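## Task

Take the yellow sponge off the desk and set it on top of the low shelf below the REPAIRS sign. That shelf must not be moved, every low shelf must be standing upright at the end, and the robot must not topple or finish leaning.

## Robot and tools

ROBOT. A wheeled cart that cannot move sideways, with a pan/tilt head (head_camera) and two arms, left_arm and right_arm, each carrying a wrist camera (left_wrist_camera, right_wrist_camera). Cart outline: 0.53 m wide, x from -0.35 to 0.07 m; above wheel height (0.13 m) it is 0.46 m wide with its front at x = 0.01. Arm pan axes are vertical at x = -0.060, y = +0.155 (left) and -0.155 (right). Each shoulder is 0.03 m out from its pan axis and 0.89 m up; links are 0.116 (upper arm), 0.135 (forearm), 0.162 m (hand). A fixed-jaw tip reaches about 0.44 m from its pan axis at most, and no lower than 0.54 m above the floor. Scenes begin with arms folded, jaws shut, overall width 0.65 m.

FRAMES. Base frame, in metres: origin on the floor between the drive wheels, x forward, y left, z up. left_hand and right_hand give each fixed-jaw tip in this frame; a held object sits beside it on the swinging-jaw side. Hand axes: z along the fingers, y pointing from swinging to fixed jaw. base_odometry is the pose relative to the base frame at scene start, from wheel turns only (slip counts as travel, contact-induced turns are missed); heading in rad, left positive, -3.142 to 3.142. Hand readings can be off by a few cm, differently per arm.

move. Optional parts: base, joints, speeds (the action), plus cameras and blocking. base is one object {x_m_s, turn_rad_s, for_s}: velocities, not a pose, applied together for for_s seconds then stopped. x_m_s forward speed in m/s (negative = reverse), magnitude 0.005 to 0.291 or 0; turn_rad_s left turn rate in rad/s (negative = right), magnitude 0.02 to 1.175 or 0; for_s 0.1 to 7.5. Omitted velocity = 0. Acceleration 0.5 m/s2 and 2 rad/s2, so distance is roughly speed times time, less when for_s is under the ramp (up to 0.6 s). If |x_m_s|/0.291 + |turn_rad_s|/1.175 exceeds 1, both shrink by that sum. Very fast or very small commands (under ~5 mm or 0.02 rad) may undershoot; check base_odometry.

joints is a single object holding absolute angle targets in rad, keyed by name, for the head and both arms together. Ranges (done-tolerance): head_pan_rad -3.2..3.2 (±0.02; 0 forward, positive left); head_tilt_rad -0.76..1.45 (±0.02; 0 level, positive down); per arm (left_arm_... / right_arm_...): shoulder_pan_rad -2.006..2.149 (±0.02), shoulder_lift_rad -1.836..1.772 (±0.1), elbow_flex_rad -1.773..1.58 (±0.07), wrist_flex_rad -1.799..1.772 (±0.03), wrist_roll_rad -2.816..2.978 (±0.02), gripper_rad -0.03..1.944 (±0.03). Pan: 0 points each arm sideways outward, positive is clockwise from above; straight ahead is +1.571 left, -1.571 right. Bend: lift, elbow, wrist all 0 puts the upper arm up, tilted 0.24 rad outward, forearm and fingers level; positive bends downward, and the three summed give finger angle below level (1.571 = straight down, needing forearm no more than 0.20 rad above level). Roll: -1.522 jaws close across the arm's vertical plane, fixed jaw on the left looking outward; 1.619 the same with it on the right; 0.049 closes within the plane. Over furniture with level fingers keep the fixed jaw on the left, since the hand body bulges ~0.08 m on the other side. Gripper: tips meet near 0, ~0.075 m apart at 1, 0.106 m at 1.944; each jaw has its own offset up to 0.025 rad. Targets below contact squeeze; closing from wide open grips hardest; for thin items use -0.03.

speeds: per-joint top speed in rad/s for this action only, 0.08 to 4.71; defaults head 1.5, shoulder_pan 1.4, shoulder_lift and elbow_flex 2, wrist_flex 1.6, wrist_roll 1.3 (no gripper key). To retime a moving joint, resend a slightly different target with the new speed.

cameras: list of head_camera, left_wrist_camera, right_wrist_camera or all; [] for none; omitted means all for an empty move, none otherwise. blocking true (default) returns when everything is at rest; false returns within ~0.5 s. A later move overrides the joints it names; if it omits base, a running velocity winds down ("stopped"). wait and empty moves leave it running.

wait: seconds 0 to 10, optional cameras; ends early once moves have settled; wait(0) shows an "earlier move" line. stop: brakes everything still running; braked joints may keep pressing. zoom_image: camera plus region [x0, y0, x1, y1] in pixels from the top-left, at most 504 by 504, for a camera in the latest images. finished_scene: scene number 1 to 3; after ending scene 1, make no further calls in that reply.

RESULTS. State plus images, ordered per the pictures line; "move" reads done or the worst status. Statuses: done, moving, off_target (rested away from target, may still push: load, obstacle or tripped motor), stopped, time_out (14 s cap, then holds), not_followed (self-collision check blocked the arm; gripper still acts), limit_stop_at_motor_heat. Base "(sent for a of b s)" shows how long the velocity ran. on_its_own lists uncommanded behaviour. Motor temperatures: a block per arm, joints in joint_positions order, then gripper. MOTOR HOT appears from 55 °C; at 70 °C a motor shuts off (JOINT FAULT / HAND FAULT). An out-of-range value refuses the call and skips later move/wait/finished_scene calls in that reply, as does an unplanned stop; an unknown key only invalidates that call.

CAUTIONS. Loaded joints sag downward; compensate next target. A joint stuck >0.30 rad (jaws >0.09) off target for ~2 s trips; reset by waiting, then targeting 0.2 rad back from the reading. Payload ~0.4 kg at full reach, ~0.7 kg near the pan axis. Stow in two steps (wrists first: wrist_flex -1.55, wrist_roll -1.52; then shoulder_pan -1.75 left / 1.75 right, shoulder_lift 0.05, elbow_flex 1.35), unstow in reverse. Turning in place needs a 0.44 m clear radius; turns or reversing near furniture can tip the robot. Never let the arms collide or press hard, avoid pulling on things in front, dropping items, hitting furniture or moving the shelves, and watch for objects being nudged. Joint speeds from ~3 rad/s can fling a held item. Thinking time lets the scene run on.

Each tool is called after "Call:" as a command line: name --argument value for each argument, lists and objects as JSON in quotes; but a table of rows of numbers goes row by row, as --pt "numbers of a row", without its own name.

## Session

Call:
move --joints '{"head_pan_rad": 0.0, "head_tilt_rad": 0.2}' --cameras '["head_camera", "left_wrist_camera", "right_wrist_camera"]'

Call:
move --joints '{"head_pan_rad": -0.8, "head_tilt_rad": 0.2}' --cameras '["head_camera"]'

Call:
move --joints '{"head_pan_rad": -1.6, "head_tilt_rad": 0.2}' --cameras '["head_camera"]'

Call:
move --joints '{"head_pan_rad": -2.4, "head_tilt_rad": 0.2}' --cameras '["head_camera"]'

Call:
move --joints '{"head_pan_rad": -3.15, "head_tilt_rad": 0.2}' --cameras '["head_camera"]'

Call:
move --joints '{"head_pan_rad": 2.3, "head_tilt_rad": 0.2}' --cameras '["head_camera"]'

Call:
move --joints '{"head_pan_rad": 1.5, "head_tilt_rad": 0.2}' --cameras '["head_camera"]'

Call:
move --joints '{"head_pan_rad": 0.7, "head_tilt_rad": 0.2}' --cameras '["head_camera"]'

Scene clock: 0.90 s.
Motor temperatures (°C): left_arm=[29 29 28 30 30 27] | right_arm=[29 28 27 27 29 30]
move: done
base_odometry: x=+0.000 y=+0.000 heading=+0.000
base_status: not commanded
joint_positions: head_pan_rad=+0.000 head_tilt_rad=+0.192 left_arm_shoulder_pan_rad=+0.000 left_arm_shoulder_lift_rad=-1.704 left_arm_elbow_flex_rad=+1.478 left_arm_wrist_flex_rad=+0.984 left_arm_wrist_roll_rad=-0.001 left_arm_gripper_rad=+0.000 right_arm_shoulder_pan_rad=+0.001 right_arm_shoulder_lift_rad=-1.670 right_arm_elbow_flex_rad=+1.496 right_arm_wrist_flex_rad=+1.032 right_arm_wrist_roll_rad=+0.000 right_arm_gripper_rad=+0.000
joint_status: all done
left_hand: x=-0.0600 y=+0.3116 z=+0.8261 quat_wxyz=(+0.395, -0.918, +0.023, +0.010) (m; base frame)
right_hand: x=-0.0602 y=-0.3015 z=+0.8125 quat_wxyz=(+0.008, +0.023, +0.937, -0.348) (m; base frame)
pictures: head_camera, left_wrist_camera, right_wrist_camera
Images, in order (width x height): head_camera 644x476, left_wrist_camera 644x476, right_wrist_camera 644x476.

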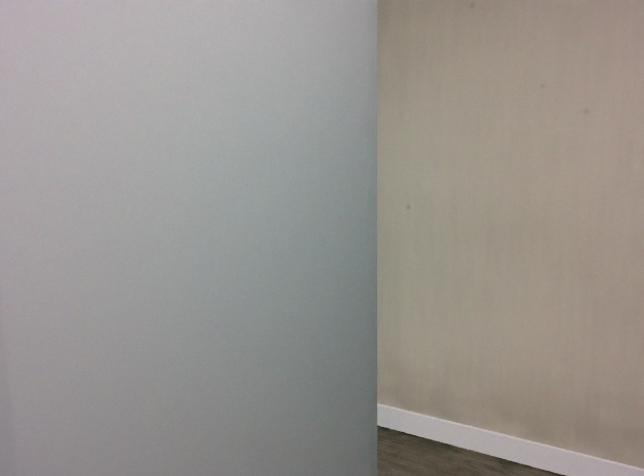

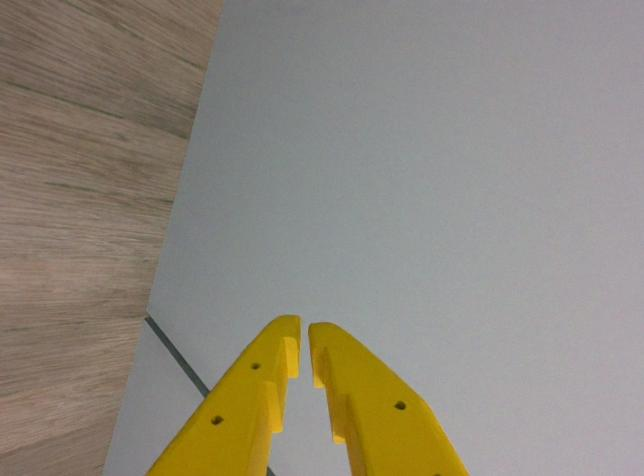

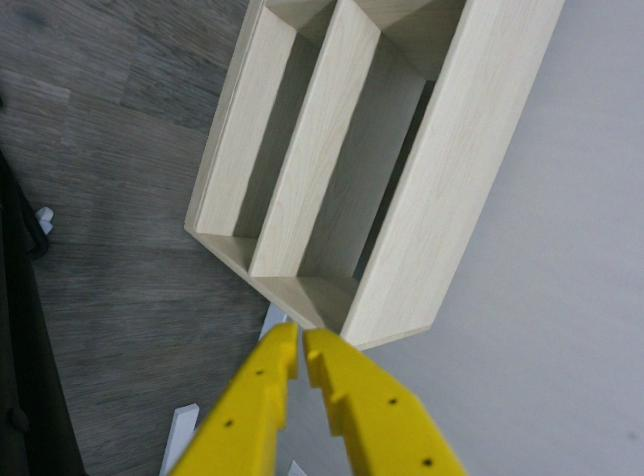

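Scene clock: 2.23 s.
move: done
base_odometry: x=+0.000 y=+0.000 heading=+0.000
base_status: not commanded
joint_positions: head_pan_rad=-0.790 head_tilt_rad=+0.192 left_arm_shoulder_pan_rad=+0.000 left_arm_shoulder_lift_rad=-1.704 left_arm_elbow_flex_rad=+1.478 left_arm_wrist_flex_rad=+0.984 left_arm_wrist_roll_rad=-0.001 left_arm_gripper_rad=+0.000 right_arm_shoulder_pan_rad=+0.001 right_arm_shoulder_lift_rad=-1.670 right_arm_elbow_flex_rad=+1.496 right_arm_wrist_flex_rad=+1.032 right_arm_wrist_roll_rad=+0.000 right_arm_gripper_rad=+0.000
joint_status: all done
left_hand: x=-0.0600 y=+0.3116 z=+0.8261 quat_wxyz=(+0.395, -0.918, +0.023, +0.010) (m; base frame)
right_hand: x=-0.0602 y=-0.3015 z=+0.8125 quat_wxyz=(+0.008, +0.023, +0.937, -0.348) (m; base frame)
pictures: head_camera
Images, in order (width x height): head_camera 644x476.

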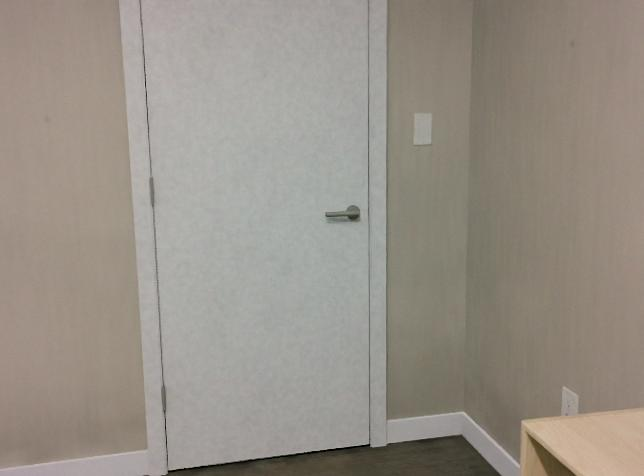

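Scene clock: 3.57 s.
move: done
base_odometry: x=+0.000 y=+0.000 heading=+0.000
base_status: not commanded
joint_positions: head_pan_rad=-1.591 head_tilt_rad=+0.192 left_arm_shoulder_pan_rad=+0.000 left_arm_shoulder_lift_rad=-1.704 left_arm_elbow_flex_rad=+1.478 left_arm_wrist_flex_rad=+0.984 left_arm_wrist_roll_rad=-0.001 left_arm_gripper_rad=+0.000 right_arm_shoulder_pan_rad=+0.001 right_arm_shoulder_lift_rad=-1.670 right_arm_elbow_flex_rad=+1.496 right_arm_wrist_flex_rad=+1.032 right_arm_wrist_roll_rad=+0.000 right_arm_gripper_rad=+0.000
joint_status: all done
left_hand: x=-0.0600 y=+0.3116 z=+0.8261 quat_wxyz=(+0.395, -0.918, +0.023, +0.010) (m; base frame)
right_hand: x=-0.0602 y=-0.3015 z=+0.8125 quat_wxyz=(+0.008, +0.023, +0.937, -0.348) (m; base frame)
pictures: head_camera
Images, in order (width x height): head_camera 644x476.

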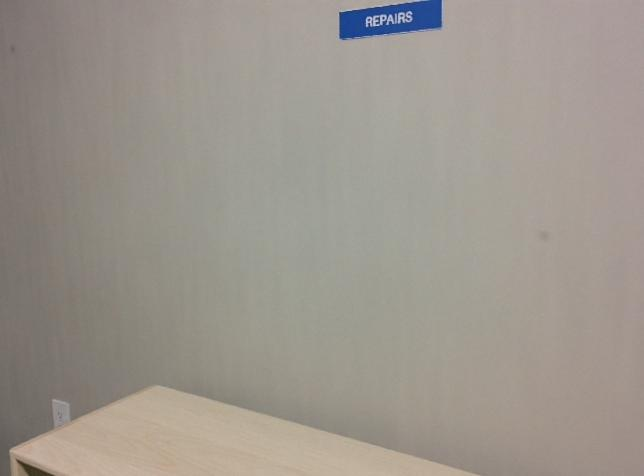

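Scene clock: 4.90 s.
move: done
base_odometry: x=+0.000 y=+0.000 heading=+0.000
base_status: not commanded
joint_positions: head_pan_rad=-2.391 head_tilt_rad=+0.192 left_arm_shoulder_pan_rad=+0.000 left_arm_shoulder_lift_rad=-1.704 left_arm_elbow_flex_rad=+1.478 left_arm_wrist_flex_rad=+0.984 left_arm_wrist_roll_rad=-0.001 left_arm_gripper_rad=+0.000 right_arm_shoulder_pan_rad=+0.001 right_arm_shoulder_lift_rad=-1.670 right_arm_elbow_flex_rad=+1.496 right_arm_wrist_flex_rad=+1.032 right_arm_wrist_roll_rad=+0.000 right_arm_gripper_rad=+0.000
joint_status: all done
left_hand: x=-0.0600 y=+0.3116 z=+0.8261 quat_wxyz=(+0.395, -0.918, +0.023, +0.010) (m; base frame)
right_hand: x=-0.0602 y=-0.3015 z=+0.8125 quat_wxyz=(+0.008, +0.023, +0.937, -0.348) (m; base frame)
pictures: head_camera
Images, in order (width x height): head_camera 644x476.

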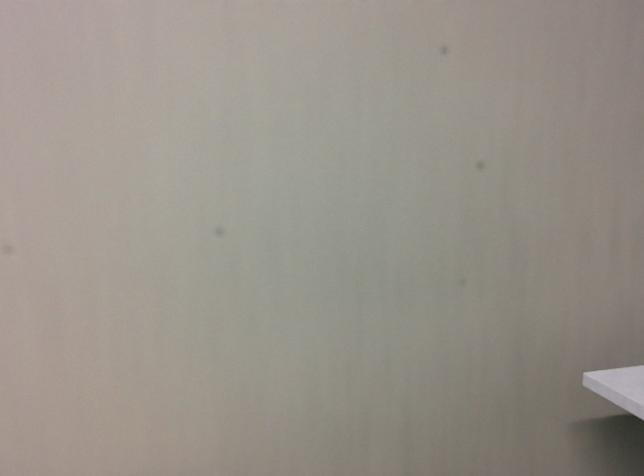

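Scene clock: 6.20 s.
move: done
base_odometry: x=+0.000 y=+0.000 heading=+0.000
base_status: not commanded
joint_positions: head_pan_rad=-3.140 head_tilt_rad=+0.192 left_arm_shoulder_pan_rad=+0.000 left_arm_shoulder_lift_rad=-1.704 left_arm_elbow_flex_rad=+1.478 left_arm_wrist_flex_rad=+0.984 left_arm_wrist_roll_rad=-0.001 left_arm_gripper_rad=+0.000 right_arm_shoulder_pan_rad=+0.001 right_arm_shoulder_lift_rad=-1.670 right_arm_elbow_flex_rad=+1.496 right_arm_wrist_flex_rad=+1.032 right_arm_wrist_roll_rad=+0.000 right_arm_gripper_rad=+0.000
joint_status: all done
left_hand: x=-0.0600 y=+0.3116 z=+0.8261 quat_wxyz=(+0.395, -0.918, +0.023, +0.010) (m; base frame)
right_hand: x=-0.0602 y=-0.3015 z=+0.8125 quat_wxyz=(+0.008, +0.023, +0.937, -0.348) (m; base frame)
pictures: head_camera
Images, in order (width x height): head_camera 644x476.

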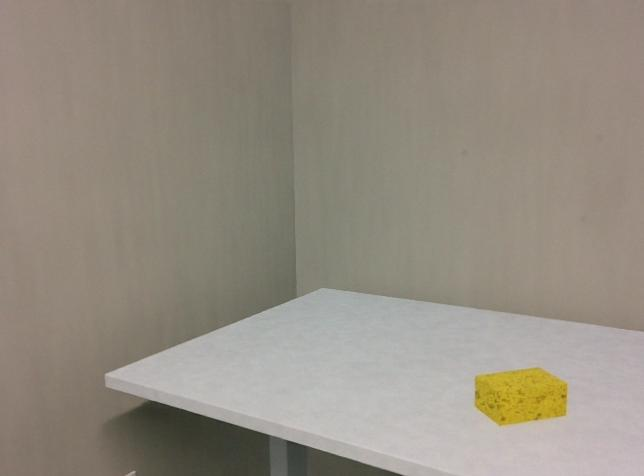

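Scene clock: 10.63 s.
move: done
base_odometry: x=+0.000 y=+0.000 heading=+0.000
base_status: not commanded
joint_positions: head_pan_rad=+2.289 head_tilt_rad=+0.192 left_arm_shoulder_pan_rad=+0.000 left_arm_shoulder_lift_rad=-1.704 left_arm_elbow_flex_rad=+1.478 left_arm_wrist_flex_rad=+0.984 left_arm_wrist_roll_rad=-0.001 left_arm_gripper_rad=+0.000 right_arm_shoulder_pan_rad=+0.001 right_arm_shoulder_lift_rad=-1.670 right_arm_elbow_flex_rad=+1.496 right_arm_wrist_flex_rad=+1.032 right_arm_wrist_roll_rad=+0.000 right_arm_gripper_rad=+0.000
joint_status: all done
left_hand: x=-0.0600 y=+0.3116 z=+0.8261 quat_wxyz=(+0.395, -0.918, +0.023, +0.010) (m; base frame)
right_hand: x=-0.0602 y=-0.3015 z=+0.8125 quat_wxyz=(+0.008, +0.023, +0.937, -0.348) (m; base frame)
pictures: head_camera
Images, in order (width x height): head_camera 644x476.

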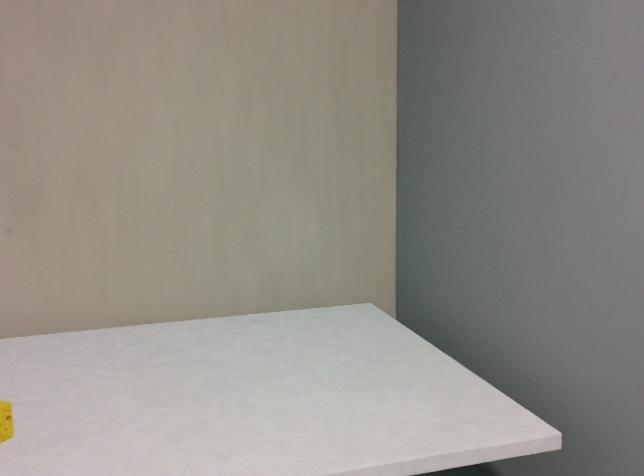

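Scene clock: 11.97 s.
move: done
base_odometry: x=+0.000 y=+0.000 heading=+0.000
base_status: not commanded
joint_positions: head_pan_rad=+1.509 head_tilt_rad=+0.192 left_arm_shoulder_pan_rad=+0.000 left_arm_shoulder_lift_rad=-1.704 left_arm_elbow_flex_rad=+1.478 left_arm_wrist_flex_rad=+0.984 left_arm_wrist_roll_rad=-0.001 left_arm_gripper_rad=+0.000 right_arm_shoulder_pan_rad=+0.001 right_arm_shoulder_lift_rad=-1.670 right_arm_elbow_flex_rad=+1.496 right_arm_wrist_flex_rad=+1.032 right_arm_wrist_roll_rad=+0.000 right_arm_gripper_rad=+0.000
joint_status: all done
left_hand: x=-0.0600 y=+0.3116 z=+0.8261 quat_wxyz=(+0.395, -0.918, +0.023, +0.010) (m; base frame)
right_hand: x=-0.0602 y=-0.3015 z=+0.8125 quat_wxyz=(+0.008, +0.023, +0.937, -0.348) (m; base frame)
pictures: head_camera
Images, in order (width x height): head_camera 644x476.

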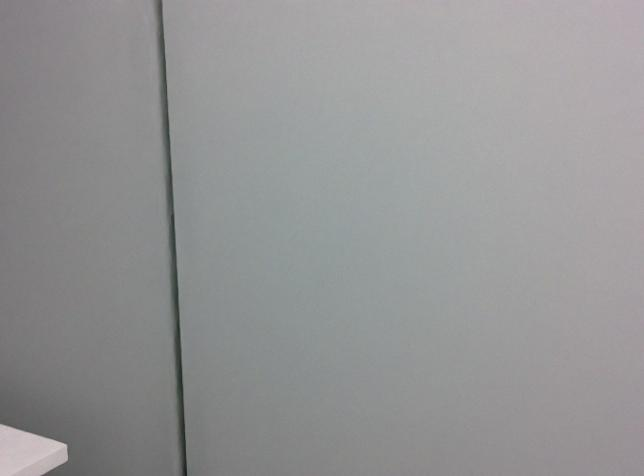

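Scene clock: 13.30 s.
move: done
base_odometry: x=+0.000 y=+0.000 heading=+0.000
base_status: not commanded
joint_positions: head_pan_rad=+0.709 head_tilt_rad=+0.192 left_arm_shoulder_pan_rad=+0.000 left_arm_shoulder_lift_rad=-1.704 left_arm_elbow_flex_rad=+1.478 left_arm_wrist_flex_rad=+0.984 left_arm_wrist_roll_rad=-0.001 left_arm_gripper_rad=+0.000 right_arm_shoulder_pan_rad=+0.001 right_arm_shoulder_lift_rad=-1.670 right_arm_elbow_flex_rad=+1.496 right_arm_wrist_flex_rad=+1.032 right_arm_wrist_roll_rad=+0.000 right_arm_gripper_rad=+0.000
joint_status: all done
left_hand: x=-0.0600 y=+0.3116 z=+0.8261 quat_wxyz=(+0.395, -0.918, +0.023, +0.010) (m; base frame)
right_hand: x=-0.0602 y=-0.3015 z=+0.8125 quat_wxyz=(+0.008, +0.023, +0.937, -0.348) (m; base frame)
pictures: head_camera
Images, in order (width x height): head_camera 644x476.

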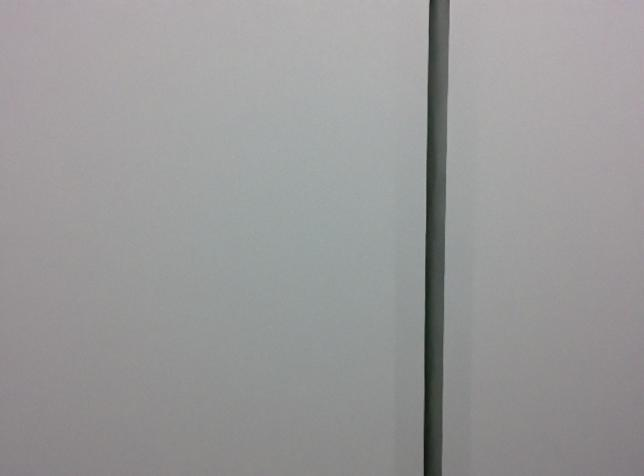

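Call:
move --base '{"turn_rad_s": 0.85, "for_s": 3.05}' --joints '{"left_arm_shoulder_pan_rad": 1.571, "left_arm_wrist_roll_rad": -1.522, "head_pan_rad": 0.2, "head_tilt_rad": 0.5}' --cameras '["head_camera"]'

Scene clock: 52.60 s.
move: done
base_odometry: x=-0.001 y=+0.000 heading=+2.606
base_status: done (sent for 3.07 of 3.07 s)
joint_positions: head_pan_rad=+0.209 head_tilt_rad=+0.493 left_arm_shoulder_pan_rad=+1.566 left_arm_shoulder_lift_rad=-1.704 left_arm_elbow_flex_rad=+1.478 left_arm_wrist_flex_rad=+0.984 left_arm_wrist_roll_rad=-1.516 left_arm_gripper_rad=+0.000 right_arm_shoulder_pan_rad=-0.004 right_arm_shoulder_lift_rad=-1.670 right_arm_elbow_flex_rad=+1.496 right_arm_wrist_flex_rad=+1.032 right_arm_wrist_roll_rad=+0.000 right_arm_gripper_rad=+0.000
joint_status: all done
left_hand: x=+0.1018 y=+0.1634 z=+0.8316 quat_wxyz=(+0.395, -0.005, +0.918, +0.000) (m; base frame)
right_hand: x=-0.0595 y=-0.3015 z=+0.8125 quat_wxyz=(+0.009, +0.021, +0.937, -0.348) (m; base frame)
pictures: head_camera
Images, in order (width x height): head_camera 644x476.

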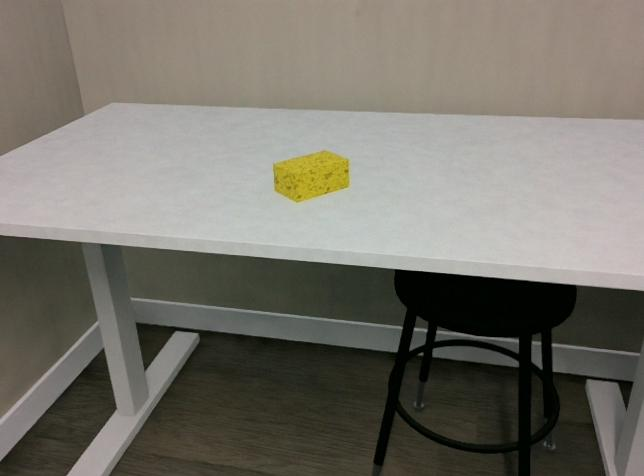

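Call:
zoom_image --camera "head_camera" --region '[252, 130, 372, 220]'

Scaled by 4.200.

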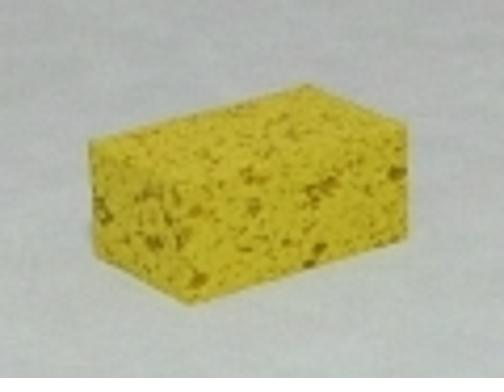

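Call:
move --base '{"turn_rad_s": 0.7, "for_s": 1.3}' --joints '{"left_arm_shoulder_lift_rad": 0.02, "left_arm_elbow_flex_rad": -0.32, "left_arm_wrist_flex_rad": 0.83, "left_arm_gripper_rad": 1.9, "left_arm_shoulder_pan_rad": 1.87}' --speeds '{"left_arm_shoulder_lift_rad": 1.2, "left_arm_elbow_flex_rad": 1.2}'

Call:
move --base '{"x_m_s": 0.25, "for_s": 1.38}'

Call:
move --base '{"turn_rad_s": -0.7, "for_s": 1.66}' --joints '{"head_pan_rad": 0.0, "head_tilt_rad": 0.6}' --cameras '["head_camera", "left_wrist_camera"]'

Scene clock: 124.40 s.
move: done
base_odometry: x=-0.001 y=+0.000 heading=-2.768
base_status: done (sent for 1.3 of 1.3 s)
joint_positions: head_pan_rad=+0.209 head_tilt_rad=+0.493 left_arm_shoulder_pan_rad=+1.862 left_arm_shoulder_lift_rad=+0.024 left_arm_elbow_flex_rad=-0.282 left_arm_wrist_flex_rad=+0.844 left_arm_wrist_roll_rad=-1.518 left_arm_gripper_rad=+1.891 right_arm_shoulder_pan_rad=-0.004 right_arm_shoulder_lift_rad=-1.670 right_arm_elbow_flex_rad=+1.496 right_arm_wrist_flex_rad=+1.032 right_arm_wrist_roll_rad=+0.000 right_arm_gripper_rad=+0.000
joint_status: all done
left_hand: x=+0.2523 y=+0.0693 z=+0.9564 quat_wxyz=(+0.468, +0.126, +0.872, -0.070) (m; base frame)
right_hand: x=-0.0595 y=-0.3015 z=+0.8125 quat_wxyz=(+0.009, +0.021, +0.937, -0.348) (m; base frame)
pictures: none

Scene clock: 126.93 s.
move: done
base_odometry: x=-0.319 y=-0.126 heading=-2.767
base_status: done (sent for 1.37 of 1.37 s)
joint_positions: head_pan_rad=+0.209 head_tilt_rad=+0.493 left_arm_shoulder_pan_rad=+1.864 left_arm_shoulder_lift_rad=+0.024 left_arm_elbow_flex_rad=-0.283 left_arm_wrist_flex_rad=+0.844 left_arm_wrist_roll_rad=-1.518 left_arm_gripper_rad=+1.891 right_arm_shoulder_pan_rad=+0.001 right_arm_shoulder_lift_rad=-1.670 right_arm_elbow_flex_rad=+1.496 right_arm_wrist_flex_rad=+1.032 right_arm_wrist_roll_rad=+0.000 right_arm_gripper_rad=+0.000
joint_status: not commanded
left_hand: x=+0.2522 y=+0.0688 z=+0.9568 quat_wxyz=(+0.468, +0.127, +0.872, -0.070) (m; base frame)
right_hand: x=-0.0602 y=-0.3015 z=+0.8125 quat_wxyz=(+0.008, +0.023, +0.937, -0.348) (m; base frame)
pictures: none

Scene clock: 129.33 s.
move: done
base_odometry: x=-0.318 y=-0.126 heading=+2.351
base_status: done (sent for 1.67 of 1.67 s)
joint_positions: head_pan_rad=+0.009 head_tilt_rad=+0.593 left_arm_shoulder_pan_rad=+1.870 left_arm_shoulder_lift_rad=+0.024 left_arm_elbow_flex_rad=-0.283 left_arm_wrist_flex_rad=+0.844 left_arm_wrist_roll_rad=-1.518 left_arm_gripper_rad=+1.891 right_arm_shoulder_pan_rad=+0.003 right_arm_shoulder_lift_rad=-1.670 right_arm_elbow_flex_rad=+1.496 right_arm_wrist_flex_rad=+1.032 right_arm_wrist_roll_rad=+0.000 right_arm_gripper_rad=+0.000
joint_status: all done
left_hand: x=+0.2517 y=+0.0669 z=+0.9568 quat_wxyz=(+0.468, +0.129, +0.871, -0.072) (m; base frame)
right_hand: x=-0.0604 y=-0.3015 z=+0.8125 quat_wxyz=(+0.008, +0.024, +0.937, -0.348) (m; base frame)
pictures: head_camera, left_wrist_camera
Images, in order (width x height): head_camera 644x476, left_wrist_camera 644x476.

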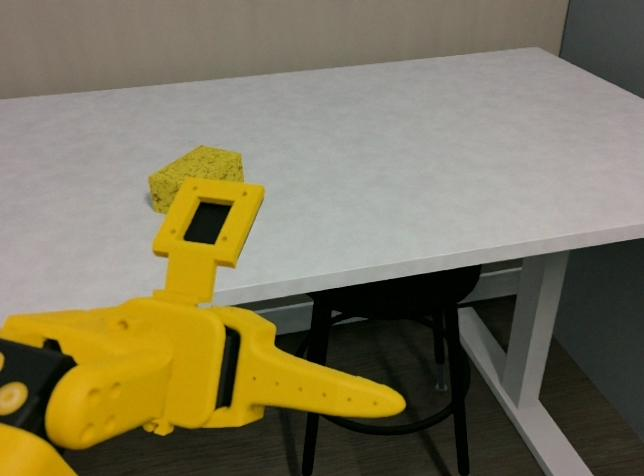

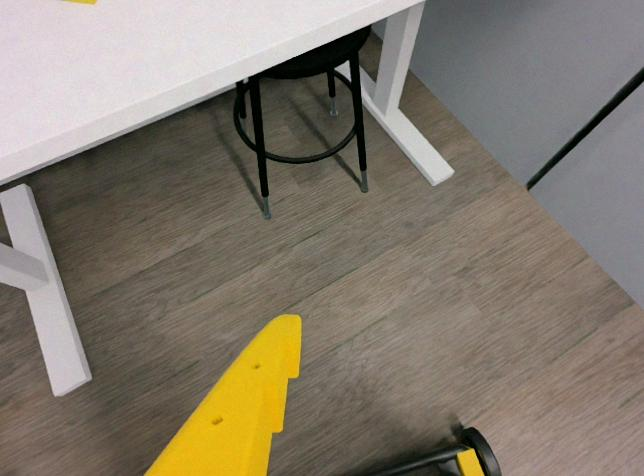

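Call:
move --base '{"turn_rad_s": 0.5, "for_s": 0.51}' --joints '{"left_arm_shoulder_pan_rad": 2.08}'

Call:
move --base '{"x_m_s": 0.2, "for_s": 1.35}' --joints '{"head_pan_rad": 0.1, "head_tilt_rad": 0.75}' --cameras '["head_camera", "left_wrist_camera"]'

Scene clock: 190.17 s.
move: done
base_odometry: x=-0.319 y=-0.126 heading=+2.597
base_status: done (sent for 0.5 of 0.5 s)
joint_positions: head_pan_rad=+0.009 head_tilt_rad=+0.593 left_arm_shoulder_pan_rad=+2.073 left_arm_shoulder_lift_rad=+0.024 left_arm_elbow_flex_rad=-0.283 left_arm_wrist_flex_rad=+0.844 left_arm_wrist_roll_rad=-1.527 left_arm_gripper_rad=+1.891 right_arm_shoulder_pan_rad=-0.002 right_arm_shoulder_lift_rad=-1.670 right_arm_elbow_flex_rad=+1.496 right_arm_wrist_flex_rad=+1.032 right_arm_wrist_roll_rad=+0.000 right_arm_gripper_rad=+0.000
joint_status: all done
left_hand: x=+0.2277 y=+0.0060 z=+0.9568 quat_wxyz=(+0.459, +0.221, +0.853, -0.116) (m; base frame)
right_hand: x=-0.0597 y=-0.3015 z=+0.8125 quat_wxyz=(+0.009, +0.022, +0.937, -0.348) (m; base frame)
pictures: none

Scene clock: 192.47 s.
move: done
base_odometry: x=-0.553 y=+0.016 heading=+2.597
base_status: done (sent for 1.37 of 1.37 s)
joint_positions: head_pan_rad=+0.089 head_tilt_rad=+0.744 left_arm_shoulder_pan_rad=+2.076 left_arm_shoulder_lift_rad=+0.024 left_arm_elbow_flex_rad=-0.283 left_arm_wrist_flex_rad=+0.844 left_arm_wrist_roll_rad=-1.527 left_arm_gripper_rad=+1.891 right_arm_shoulder_pan_rad=+0.001 right_arm_shoulder_lift_rad=-1.670 right_arm_elbow_flex_rad=+1.496 right_arm_wrist_flex_rad=+1.032 right_arm_wrist_roll_rad=+0.000 right_arm_gripper_rad=+0.000
joint_status: all done
left_hand: x=+0.2272 y=+0.0051 z=+0.9568 quat_wxyz=(+0.459, +0.222, +0.852, -0.117) (m; base frame)
right_hand: x=-0.0602 y=-0.3015 z=+0.8125 quat_wxyz=(+0.008, +0.023, +0.937, -0.348) (m; base frame)
pictures: head_camera, left_wrist_camera
Images, in order (width x height): head_camera 644x476, left_wrist_camera 644x476.

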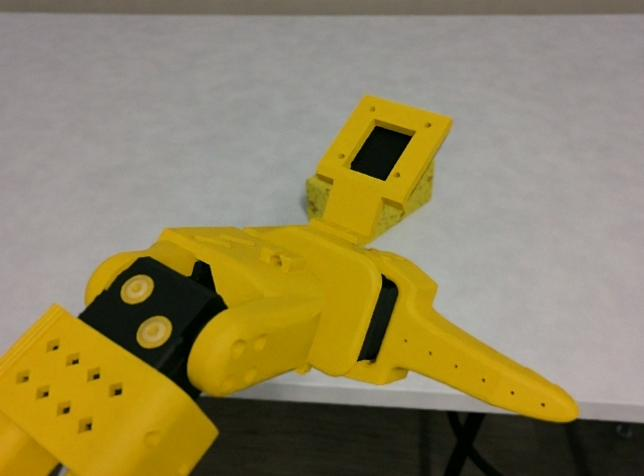

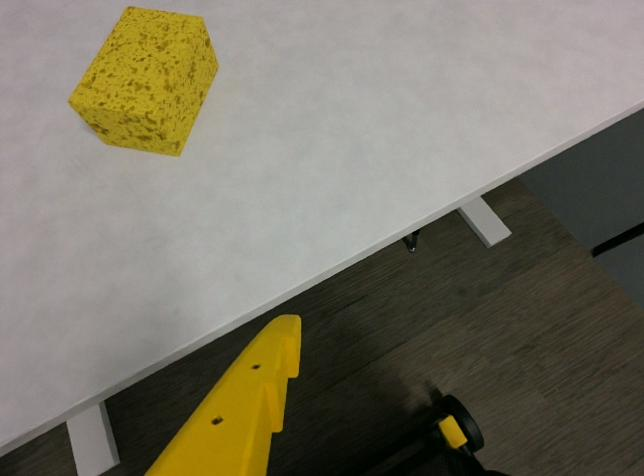

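Call:
move --base '{"turn_rad_s": 0.5, "for_s": 0.78}'

Call:
move --base '{"x_m_s": 0.2, "for_s": 1.15}'

Call:
move --base '{"turn_rad_s": -0.5, "for_s": 0.82}' --joints '{"head_pan_rad": 0.1, "head_tilt_rad": 0.9}' --cameras '["head_camera", "left_wrist_camera"]'

Scene clock: 234.87 s.
move: done
base_odometry: x=-0.552 y=+0.016 heading=+2.983
base_status: done (sent for 0.77 of 0.77 s)
joint_positions: head_pan_rad=+0.089 head_tilt_rad=+0.744 left_arm_shoulder_pan_rad=+2.073 left_arm_shoulder_lift_rad=+0.024 left_arm_elbow_flex_rad=-0.283 left_arm_wrist_flex_rad=+0.844 left_arm_wrist_roll_rad=-1.527 left_arm_gripper_rad=+1.891 right_arm_shoulder_pan_rad=-0.002 right_arm_shoulder_lift_rad=-1.670 right_arm_elbow_flex_rad=+1.496 right_arm_wrist_flex_rad=+1.032 right_arm_wrist_roll_rad=+0.000 right_arm_gripper_rad=+0.000
joint_status: not commanded
left_hand: x=+0.2277 y=+0.0060 z=+0.9568 quat_wxyz=(+0.459, +0.221, +0.853, -0.116) (m; base frame)
right_hand: x=-0.0597 y=-0.3015 z=+0.8125 quat_wxyz=(+0.009, +0.022, +0.937, -0.348) (m; base frame)
pictures: none

Scene clock: 236.97 s.
move: done
base_odometry: x=-0.783 y=+0.052 heading=+2.985
base_status: done (sent for 1.17 of 1.17 s)
joint_positions: head_pan_rad=+0.089 head_tilt_rad=+0.744 left_arm_shoulder_pan_rad=+2.077 left_arm_shoulder_lift_rad=+0.024 left_arm_elbow_flex_rad=-0.283 left_arm_wrist_flex_rad=+0.844 left_arm_wrist_roll_rad=-1.527 left_arm_gripper_rad=+1.891 right_arm_shoulder_pan_rad=+0.000 right_arm_shoulder_lift_rad=-1.670 right_arm_elbow_flex_rad=+1.496 right_arm_wrist_flex_rad=+1.032 right_arm_wrist_roll_rad=+0.000 right_arm_gripper_rad=+0.000
joint_status: not commanded
left_hand: x=+0.2270 y=+0.0047 z=+0.9568 quat_wxyz=(+0.459, +0.223, +0.852, -0.117) (m; base frame)
right_hand: x=-0.0600 y=-0.3015 z=+0.8125 quat_wxyz=(+0.009, +0.023, +0.937, -0.348) (m; base frame)
pictures: none

Scene clock: 238.43 s.
move: done
base_odometry: x=-0.783 y=+0.052 heading=+2.567
base_status: done (sent for 0.83 of 0.83 s)
joint_positions: head_pan_rad=+0.089 head_tilt_rad=+0.894 left_arm_shoulder_pan_rad=+2.079 left_arm_shoulder_lift_rad=+0.024 left_arm_elbow_flex_rad=-0.283 left_arm_wrist_flex_rad=+0.844 left_arm_wrist_roll_rad=-1.527 left_arm_gripper_rad=+1.891 right_arm_shoulder_pan_rad=+0.003 right_arm_shoulder_lift_rad=-1.670 right_arm_elbow_flex_rad=+1.496 right_arm_wrist_flex_rad=+1.032 right_arm_wrist_roll_rad=+0.000 right_arm_gripper_rad=+0.000
joint_status: all done
left_hand: x=+0.2267 y=+0.0042 z=+0.9568 quat_wxyz=(+0.459, +0.223, +0.852, -0.118) (m; base frame)
right_hand: x=-0.0604 y=-0.3015 z=+0.8125 quat_wxyz=(+0.008, +0.024, +0.937, -0.348) (m; base frame)
pictures: head_camera, left_wrist_camera
Images, in order (width x height): head_camera 644x476, left_wrist_camera 644x476.

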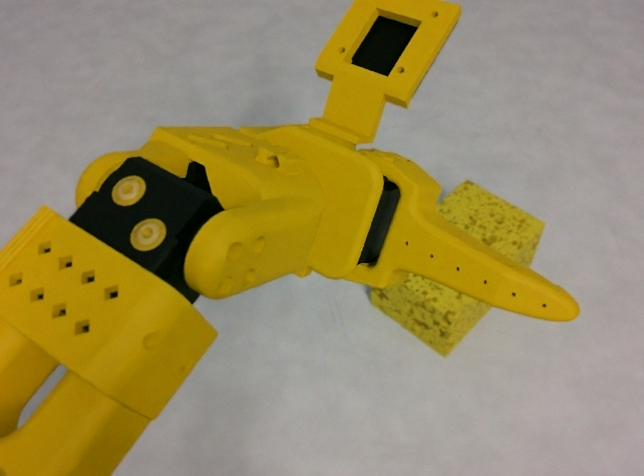

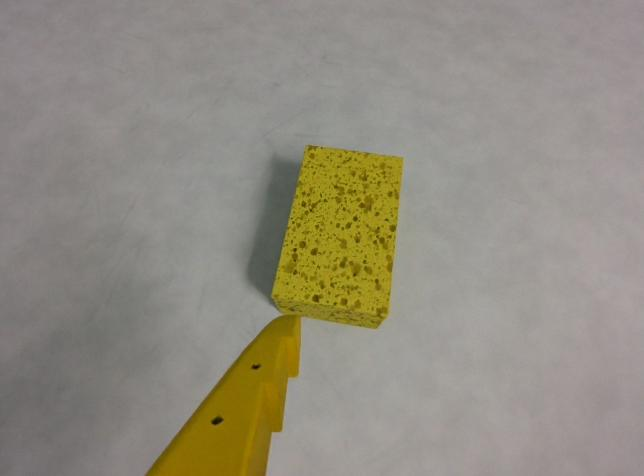

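Call:
move --joints '{"left_arm_shoulder_pan_rad": 1.985, "left_arm_shoulder_lift_rad": 0.44, "left_arm_elbow_flex_rad": -0.645, "left_arm_wrist_flex_rad": 0.76}' --speeds '{"left_arm_shoulder_lift_rad": 0.6, "left_arm_elbow_flex_rad": 0.5, "left_arm_wrist_flex_rad": 0.4}' --cameras '["left_wrist_camera"]'

Scene clock: 274.60 s.
move: done
base_odometry: x=-0.783 y=+0.052 heading=+2.567
base_status: not commanded
joint_positions: head_pan_rad=+0.089 head_tilt_rad=+0.894 left_arm_shoulder_pan_rad=+1.988 left_arm_shoulder_lift_rad=+0.452 left_arm_elbow_flex_rad=-0.607 left_arm_wrist_flex_rad=+0.774 left_arm_wrist_roll_rad=-1.527 left_arm_gripper_rad=+1.891 right_arm_shoulder_pan_rad=+0.003 right_arm_shoulder_lift_rad=-1.670 right_arm_elbow_flex_rad=+1.496 right_arm_wrist_flex_rad=+1.032 right_arm_wrist_roll_rad=+0.000 right_arm_gripper_rad=+0.000
joint_status: all done
left_hand: x=+0.2794 y=+0.0129 z=+0.9159 quat_wxyz=(+0.449, +0.186, +0.869, -0.094) (m; base frame)
right_hand: x=-0.0604 y=-0.3015 z=+0.8125 quat_wxyz=(+0.008, +0.024, +0.937, -0.348) (m; base frame)
pictures: left_wrist_camera
Images, in order (width x height): left_wrist_camera 644x476.

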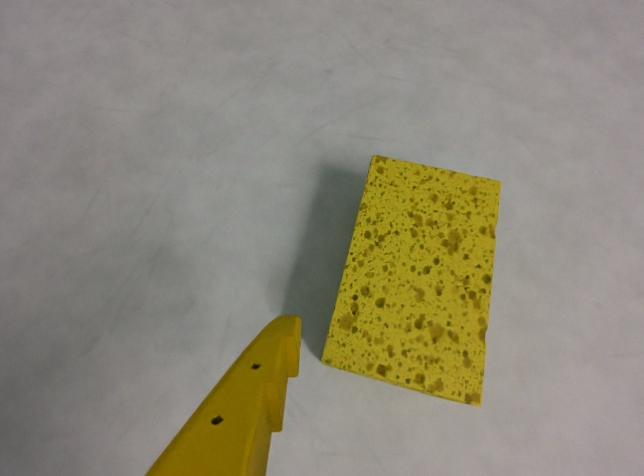

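Call:
move --joints '{"left_arm_shoulder_lift_rad": 0.8, "left_arm_elbow_flex_rad": -0.735, "left_arm_wrist_flex_rad": 0.5}' --speeds '{"left_arm_shoulder_lift_rad": 0.5, "left_arm_elbow_flex_rad": 0.2, "left_arm_wrist_flex_rad": 0.4}' --cameras '["head_camera", "left_wrist_camera"]'

Scene clock: 299.90 s.
move: done
base_odometry: x=-0.783 y=+0.052 heading=+2.567
base_status: not commanded
joint_positions: head_pan_rad=+0.089 head_tilt_rad=+0.894 left_arm_shoulder_pan_rad=+1.988 left_arm_shoulder_lift_rad=+0.817 left_arm_elbow_flex_rad=-0.697 left_arm_wrist_flex_rad=+0.513 left_arm_wrist_roll_rad=-1.527 left_arm_gripper_rad=+1.891 right_arm_shoulder_pan_rad=+0.003 right_arm_shoulder_lift_rad=-1.670 right_arm_elbow_flex_rad=+1.496 right_arm_wrist_flex_rad=+1.032 right_arm_wrist_roll_rad=+0.000 right_arm_gripper_rad=+0.000
joint_status: all done
left_hand: x=+0.3048 y=+0.0017 z=+0.8448 quat_wxyz=(+0.443, +0.187, +0.872, -0.093) (m; base frame)
right_hand: x=-0.0604 y=-0.3015 z=+0.8125 quat_wxyz=(+0.008, +0.024, +0.937, -0.348) (m; base frame)
pictures: head_camera, left_wrist_camera
Images, in order (width x height): head_camera 644x476, left_wrist_camera 644x476.

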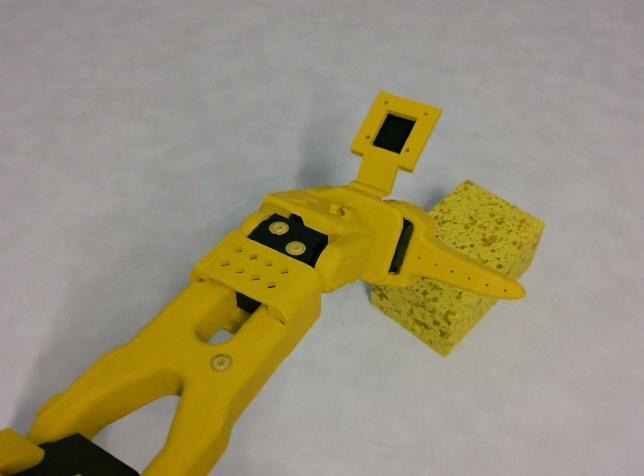

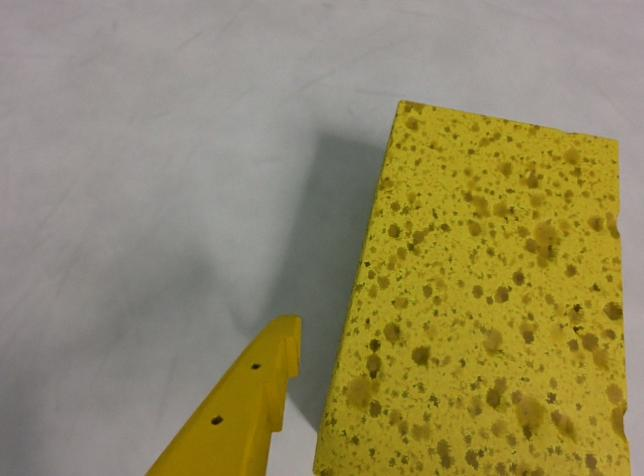

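Call:
move --joints '{"left_arm_shoulder_lift_rad": 0.93, "left_arm_elbow_flex_rad": -0.84, "left_arm_wrist_flex_rad": 0.455}' --speeds '{"left_arm_shoulder_lift_rad": 0.3, "left_arm_elbow_flex_rad": 0.25, "left_arm_wrist_flex_rad": 0.3}' --cameras '["left_wrist_camera"]'

Scene clock: 316.23 s.
move: done
base_odometry: x=-0.783 y=+0.052 heading=+2.567
base_status: not commanded
joint_positions: head_pan_rad=+0.089 head_tilt_rad=+0.894 left_arm_shoulder_pan_rad=+1.988 left_arm_shoulder_lift_rad=+0.947 left_arm_elbow_flex_rad=-0.802 left_arm_wrist_flex_rad=+0.468 left_arm_wrist_roll_rad=-1.527 left_arm_gripper_rad=+1.891 right_arm_shoulder_pan_rad=+0.003 right_arm_shoulder_lift_rad=-1.670 right_arm_elbow_flex_rad=+1.496 right_arm_wrist_flex_rad=+1.032 right_arm_wrist_roll_rad=+0.000 right_arm_gripper_rad=+0.000
joint_status: all done
left_hand: x=+0.3120 y=-0.0015 z=+0.8301 quat_wxyz=(+0.451, +0.186, +0.868, -0.094) (m; base frame)
right_hand: x=-0.0604 y=-0.3015 z=+0.8125 quat_wxyz=(+0.008, +0.024, +0.937, -0.348) (m; base frame)
pictures: left_wrist_camera
Images, in order (width x height): left_wrist_camera 644x476.

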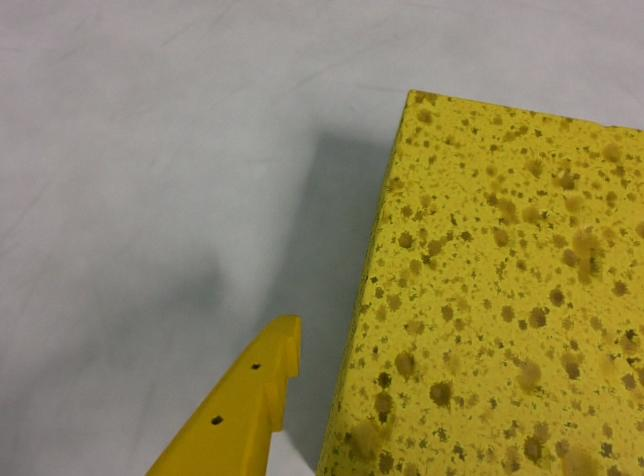

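Call:
move --joints '{"left_arm_shoulder_lift_rad": 0.965, "left_arm_elbow_flex_rad": -0.855}' --speeds '{"left_arm_shoulder_lift_rad": 0.3, "left_arm_elbow_flex_rad": 0.25}'

Call:
move --joints '{"left_arm_gripper_rad": 0.72}' --cameras '["head_camera", "left_wrist_camera"]'

Scene clock: 326.57 s.
move: done
base_odometry: x=-0.783 y=+0.052 heading=+2.567
base_status: not commanded
joint_positions: head_pan_rad=+0.089 head_tilt_rad=+0.894 left_arm_shoulder_pan_rad=+1.988 left_arm_shoulder_lift_rad=+0.984 left_arm_elbow_flex_rad=-0.817 left_arm_wrist_flex_rad=+0.468 left_arm_wrist_roll_rad=-1.527 left_arm_gripper_rad=+1.891 right_arm_shoulder_pan_rad=+0.003 right_arm_shoulder_lift_rad=-1.670 right_arm_elbow_flex_rad=+1.496 right_arm_wrist_flex_rad=+1.032 right_arm_wrist_roll_rad=+0.000 right_arm_gripper_rad=+0.000
joint_status: all done
left_hand: x=+0.3112 y=-0.0012 z=+0.8204 quat_wxyz=(+0.441, +0.187, +0.873, -0.092) (m; base frame)
right_hand: x=-0.0604 y=-0.3015 z=+0.8125 quat_wxyz=(+0.008, +0.024, +0.937, -0.348) (m; base frame)
pictures: none

Scene clock: 327.70 s.
move: done
base_odometry: x=-0.783 y=+0.052 heading=+2.567
base_status: not commanded
joint_positions: head_pan_rad=+0.089 head_tilt_rad=+0.894 left_arm_shoulder_pan_rad=+1.988 left_arm_shoulder_lift_rad=+0.984 left_arm_elbow_flex_rad=-0.817 left_arm_wrist_flex_rad=+0.468 left_arm_wrist_roll_rad=-1.527 left_arm_gripper_rad=+0.726 right_arm_shoulder_pan_rad=+0.003 right_arm_shoulder_lift_rad=-1.670 right_arm_elbow_flex_rad=+1.496 right_arm_wrist_flex_rad=+1.032 right_arm_wrist_roll_rad=+0.000 right_arm_gripper_rad=+0.000
joint_status: all done
left_hand: x=+0.3112 y=-0.0012 z=+0.8204 quat_wxyz=(+0.441, +0.187, +0.873, -0.092) (m; base frame)
right_hand: x=-0.0604 y=-0.3015 z=+0.8125 quat_wxyz=(+0.008, +0.024, +0.937, -0.348) (m; base frame)
pictures: head_camera, left_wrist_camera
Images, in order (width x height): head_camera 644x476, left_wrist_camera 644x476.

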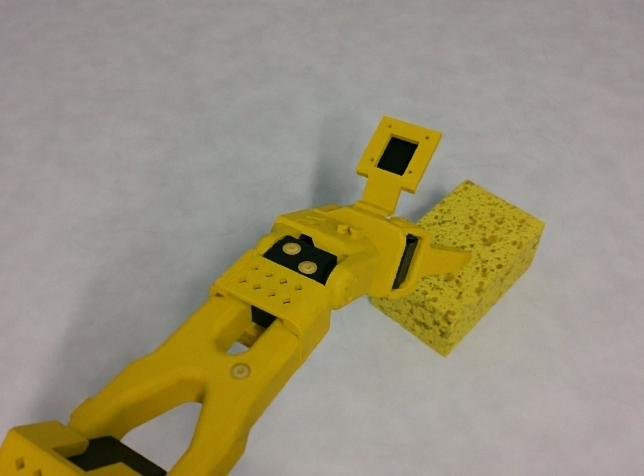

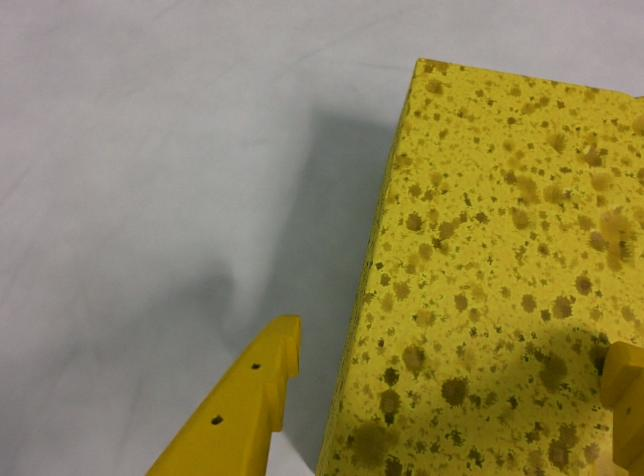

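Call:
move --joints '{"left_arm_gripper_rad": 1.9}'

Call:
move --joints '{"left_arm_shoulder_lift_rad": 1.01, "left_arm_elbow_flex_rad": -0.865, "left_arm_wrist_flex_rad": 0.455}' --speeds '{"left_arm_shoulder_lift_rad": 0.3, "left_arm_elbow_flex_rad": 0.25}' --cameras '["left_wrist_camera"]'

Scene clock: 367.77 s.
move: done
base_odometry: x=-0.783 y=+0.052 heading=+2.567
base_status: not commanded
joint_positions: head_pan_rad=+0.089 head_tilt_rad=+0.894 left_arm_shoulder_pan_rad=+1.988 left_arm_shoulder_lift_rad=+0.984 left_arm_elbow_flex_rad=-0.817 left_arm_wrist_flex_rad=+0.468 left_arm_wrist_roll_rad=-1.527 left_arm_gripper_rad=+1.891 right_arm_shoulder_pan_rad=+0.003 right_arm_shoulder_lift_rad=-1.670 right_arm_elbow_flex_rad=+1.496 right_arm_wrist_flex_rad=+1.032 right_arm_wrist_roll_rad=+0.000 right_arm_gripper_rad=+0.000
joint_status: all done
left_hand: x=+0.3112 y=-0.0012 z=+0.8204 quat_wxyz=(+0.441, +0.187, +0.873, -0.092) (m; base frame)
right_hand: x=-0.0604 y=-0.3015 z=+0.8125 quat_wxyz=(+0.008, +0.024, +0.937, -0.348) (m; base frame)
pictures: none

Scene clock: 368.37 s.
move: done
base_odometry: x=-0.783 y=+0.052 heading=+2.567
base_status: not commanded
joint_positions: head_pan_rad=+0.089 head_tilt_rad=+0.894 left_arm_shoulder_pan_rad=+1.988 left_arm_shoulder_lift_rad=+1.027 left_arm_elbow_flex_rad=-0.828 left_arm_wrist_flex_rad=+0.468 left_arm_wrist_roll_rad=-1.527 left_arm_gripper_rad=+1.891 right_arm_shoulder_pan_rad=+0.003 right_arm_shoulder_lift_rad=-1.670 right_arm_elbow_flex_rad=+1.496 right_arm_wrist_flex_rad=+1.032 right_arm_wrist_roll_rad=+0.000 right_arm_gripper_rad=+0.000
joint_status: all done
left_hand: x=+0.3092 y=-0.0003 z=+0.8072 quat_wxyz=(+0.427, +0.189, +0.880, -0.089) (m; base frame)
right_hand: x=-0.0604 y=-0.3015 z=+0.8125 quat_wxyz=(+0.008, +0.024, +0.937, -0.348) (m; base frame)
pictures: left_wrist_camera
Images, in order (width x height): left_wrist_camera 644x476.

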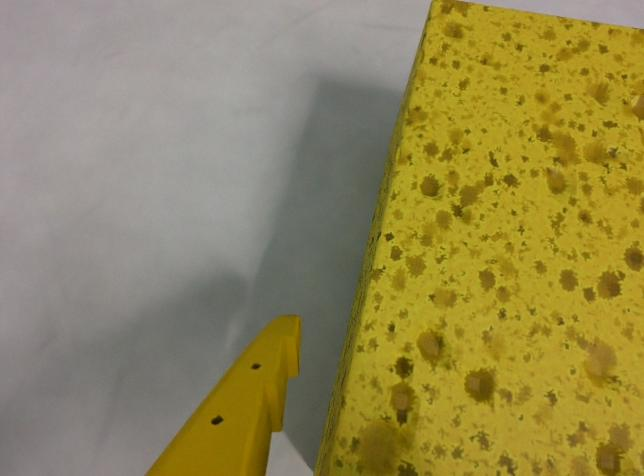

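Call:
move --joints '{"left_arm_shoulder_lift_rad": 1.065, "left_arm_elbow_flex_rad": -0.89, "left_arm_wrist_flex_rad": 0.43}' --speeds '{"left_arm_shoulder_lift_rad": 0.3, "left_arm_elbow_flex_rad": 0.25}' --cameras '["head_camera", "left_wrist_camera"]'

Scene clock: 375.67 s.
move: done
base_odometry: x=-0.783 y=+0.052 heading=+2.567
base_status: not commanded
joint_positions: head_pan_rad=+0.089 head_tilt_rad=+0.894 left_arm_shoulder_pan_rad=+1.988 left_arm_shoulder_lift_rad=+1.082 left_arm_elbow_flex_rad=-0.852 left_arm_wrist_flex_rad=+0.442 left_arm_wrist_roll_rad=-1.527 left_arm_gripper_rad=+1.891 right_arm_shoulder_pan_rad=+0.003 right_arm_shoulder_lift_rad=-1.670 right_arm_elbow_flex_rad=+1.496 right_arm_wrist_flex_rad=+1.032 right_arm_wrist_roll_rad=+0.000 right_arm_gripper_rad=+0.000
joint_status: all done
left_hand: x=+0.3097 y=-0.0005 z=+0.7964 quat_wxyz=(+0.425, +0.189, +0.881, -0.089) (m; base frame)
right_hand: x=-0.0604 y=-0.3015 z=+0.8125 quat_wxyz=(+0.008, +0.024, +0.937, -0.348) (m; base frame)
pictures: head_camera, left_wrist_camera
Images, in order (width x height): head_camera 644x476, left_wrist_camera 644x476.

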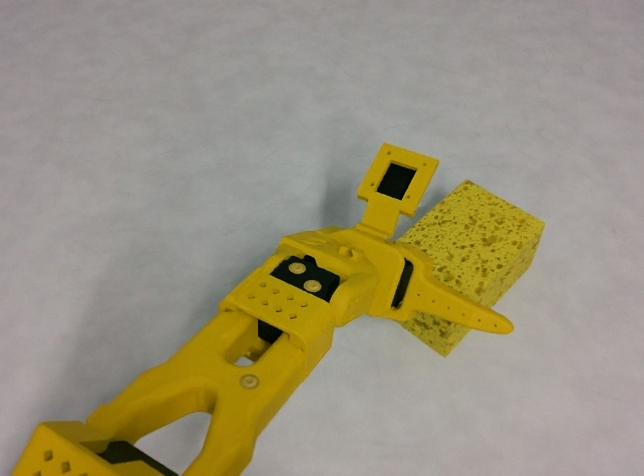

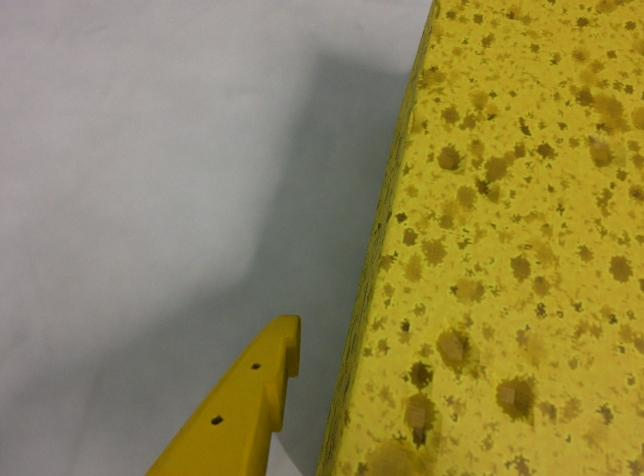

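Call:
move --joints '{"left_arm_shoulder_lift_rad": 1.14, "left_arm_elbow_flex_rad": -0.93, "left_arm_wrist_flex_rad": 0.41}' --speeds '{"left_arm_shoulder_lift_rad": 0.3, "left_arm_elbow_flex_rad": 0.25}' --cameras '["left_wrist_camera"]'

Scene clock: 383.67 s.
move: done
base_odometry: x=-0.783 y=+0.052 heading=+2.567
base_status: not commanded
joint_positions: head_pan_rad=+0.089 head_tilt_rad=+0.894 left_arm_shoulder_pan_rad=+1.988 left_arm_shoulder_lift_rad=+1.157 left_arm_elbow_flex_rad=-0.892 left_arm_wrist_flex_rad=+0.422 left_arm_wrist_roll_rad=-1.527 left_arm_gripper_rad=+1.891 right_arm_shoulder_pan_rad=+0.003 right_arm_shoulder_lift_rad=-1.670 right_arm_elbow_flex_rad=+1.496 right_arm_wrist_flex_rad=+1.032 right_arm_wrist_roll_rad=+0.000 right_arm_gripper_rad=+0.000
joint_status: all done
left_hand: x=+0.3090 y=-0.0002 z=+0.7813 quat_wxyz=(+0.419, +0.189, +0.884, -0.088) (m; base frame)
right_hand: x=-0.0604 y=-0.3015 z=+0.8125 quat_wxyz=(+0.008, +0.024, +0.937, -0.348) (m; base frame)
pictures: left_wrist_camera
Images, in order (width x height): left_wrist_camera 644x476.

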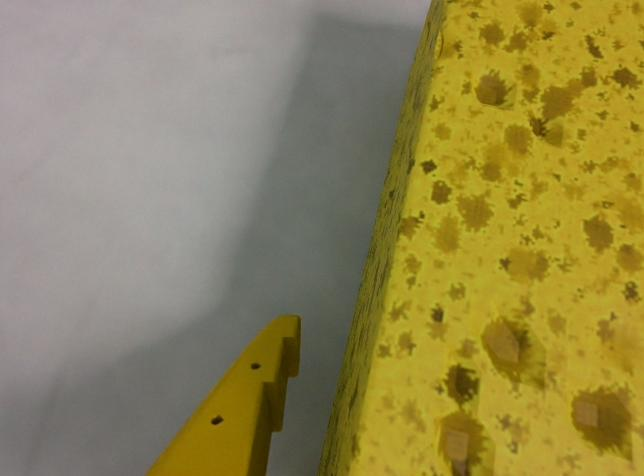

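Call:
move --joints '{"left_arm_gripper_rad": 0.7}' --cameras '["head_camera", "left_wrist_camera"]'

Scene clock: 389.97 s.
move: off_target
base_odometry: x=-0.783 y=+0.052 heading=+2.567
base_status: not commanded
joint_positions: head_pan_rad=+0.089 head_tilt_rad=+0.894 left_arm_shoulder_pan_rad=+1.991 left_arm_shoulder_lift_rad=+1.157 left_arm_elbow_flex_rad=-0.911 left_arm_wrist_flex_rad=+0.415 left_arm_wrist_roll_rad=-1.518 left_arm_gripper_rad=+1.043 right_arm_shoulder_pan_rad=+0.003 right_arm_shoulder_lift_rad=-1.670 right_arm_elbow_flex_rad=+1.496 right_arm_wrist_flex_rad=+1.032 right_arm_wrist_roll_rad=+0.000 right_arm_gripper_rad=+0.000
joint_status: left_arm_gripper_rad off_target (ended at +1.043, target +0.700)
left_hand: x=+0.3114 y=-0.0026 z=+0.7870 quat_wxyz=(+0.429, +0.186, +0.879, -0.093) (m; base frame)
right_hand: x=-0.0604 y=-0.3015 z=+0.8125 quat_wxyz=(+0.008, +0.024, +0.937, -0.348) (m; base frame)
pictures: head_camera, left_wrist_camera
Images, in order (width x height): head_camera 644x476, left_wrist_camera 644x476.

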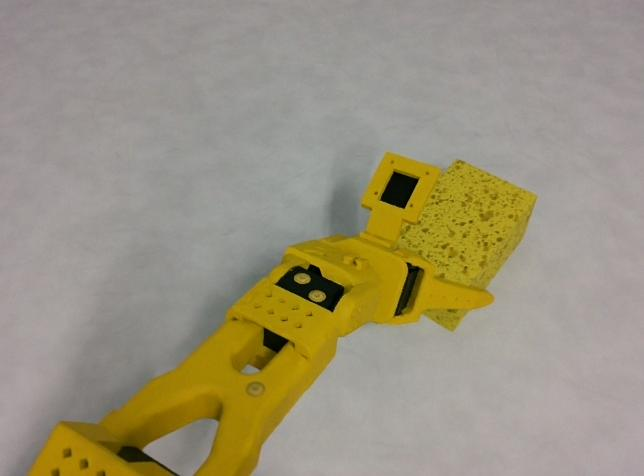

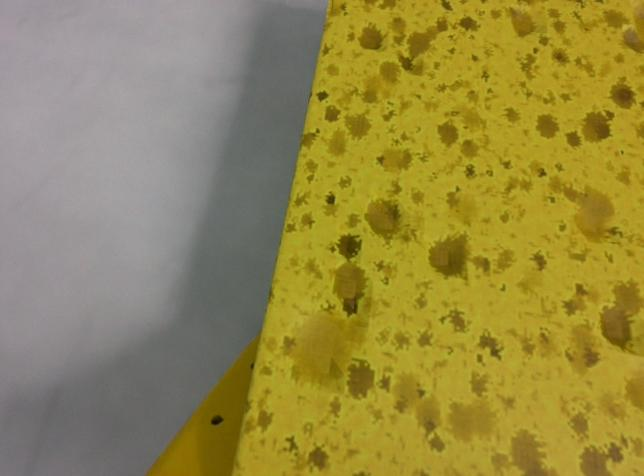

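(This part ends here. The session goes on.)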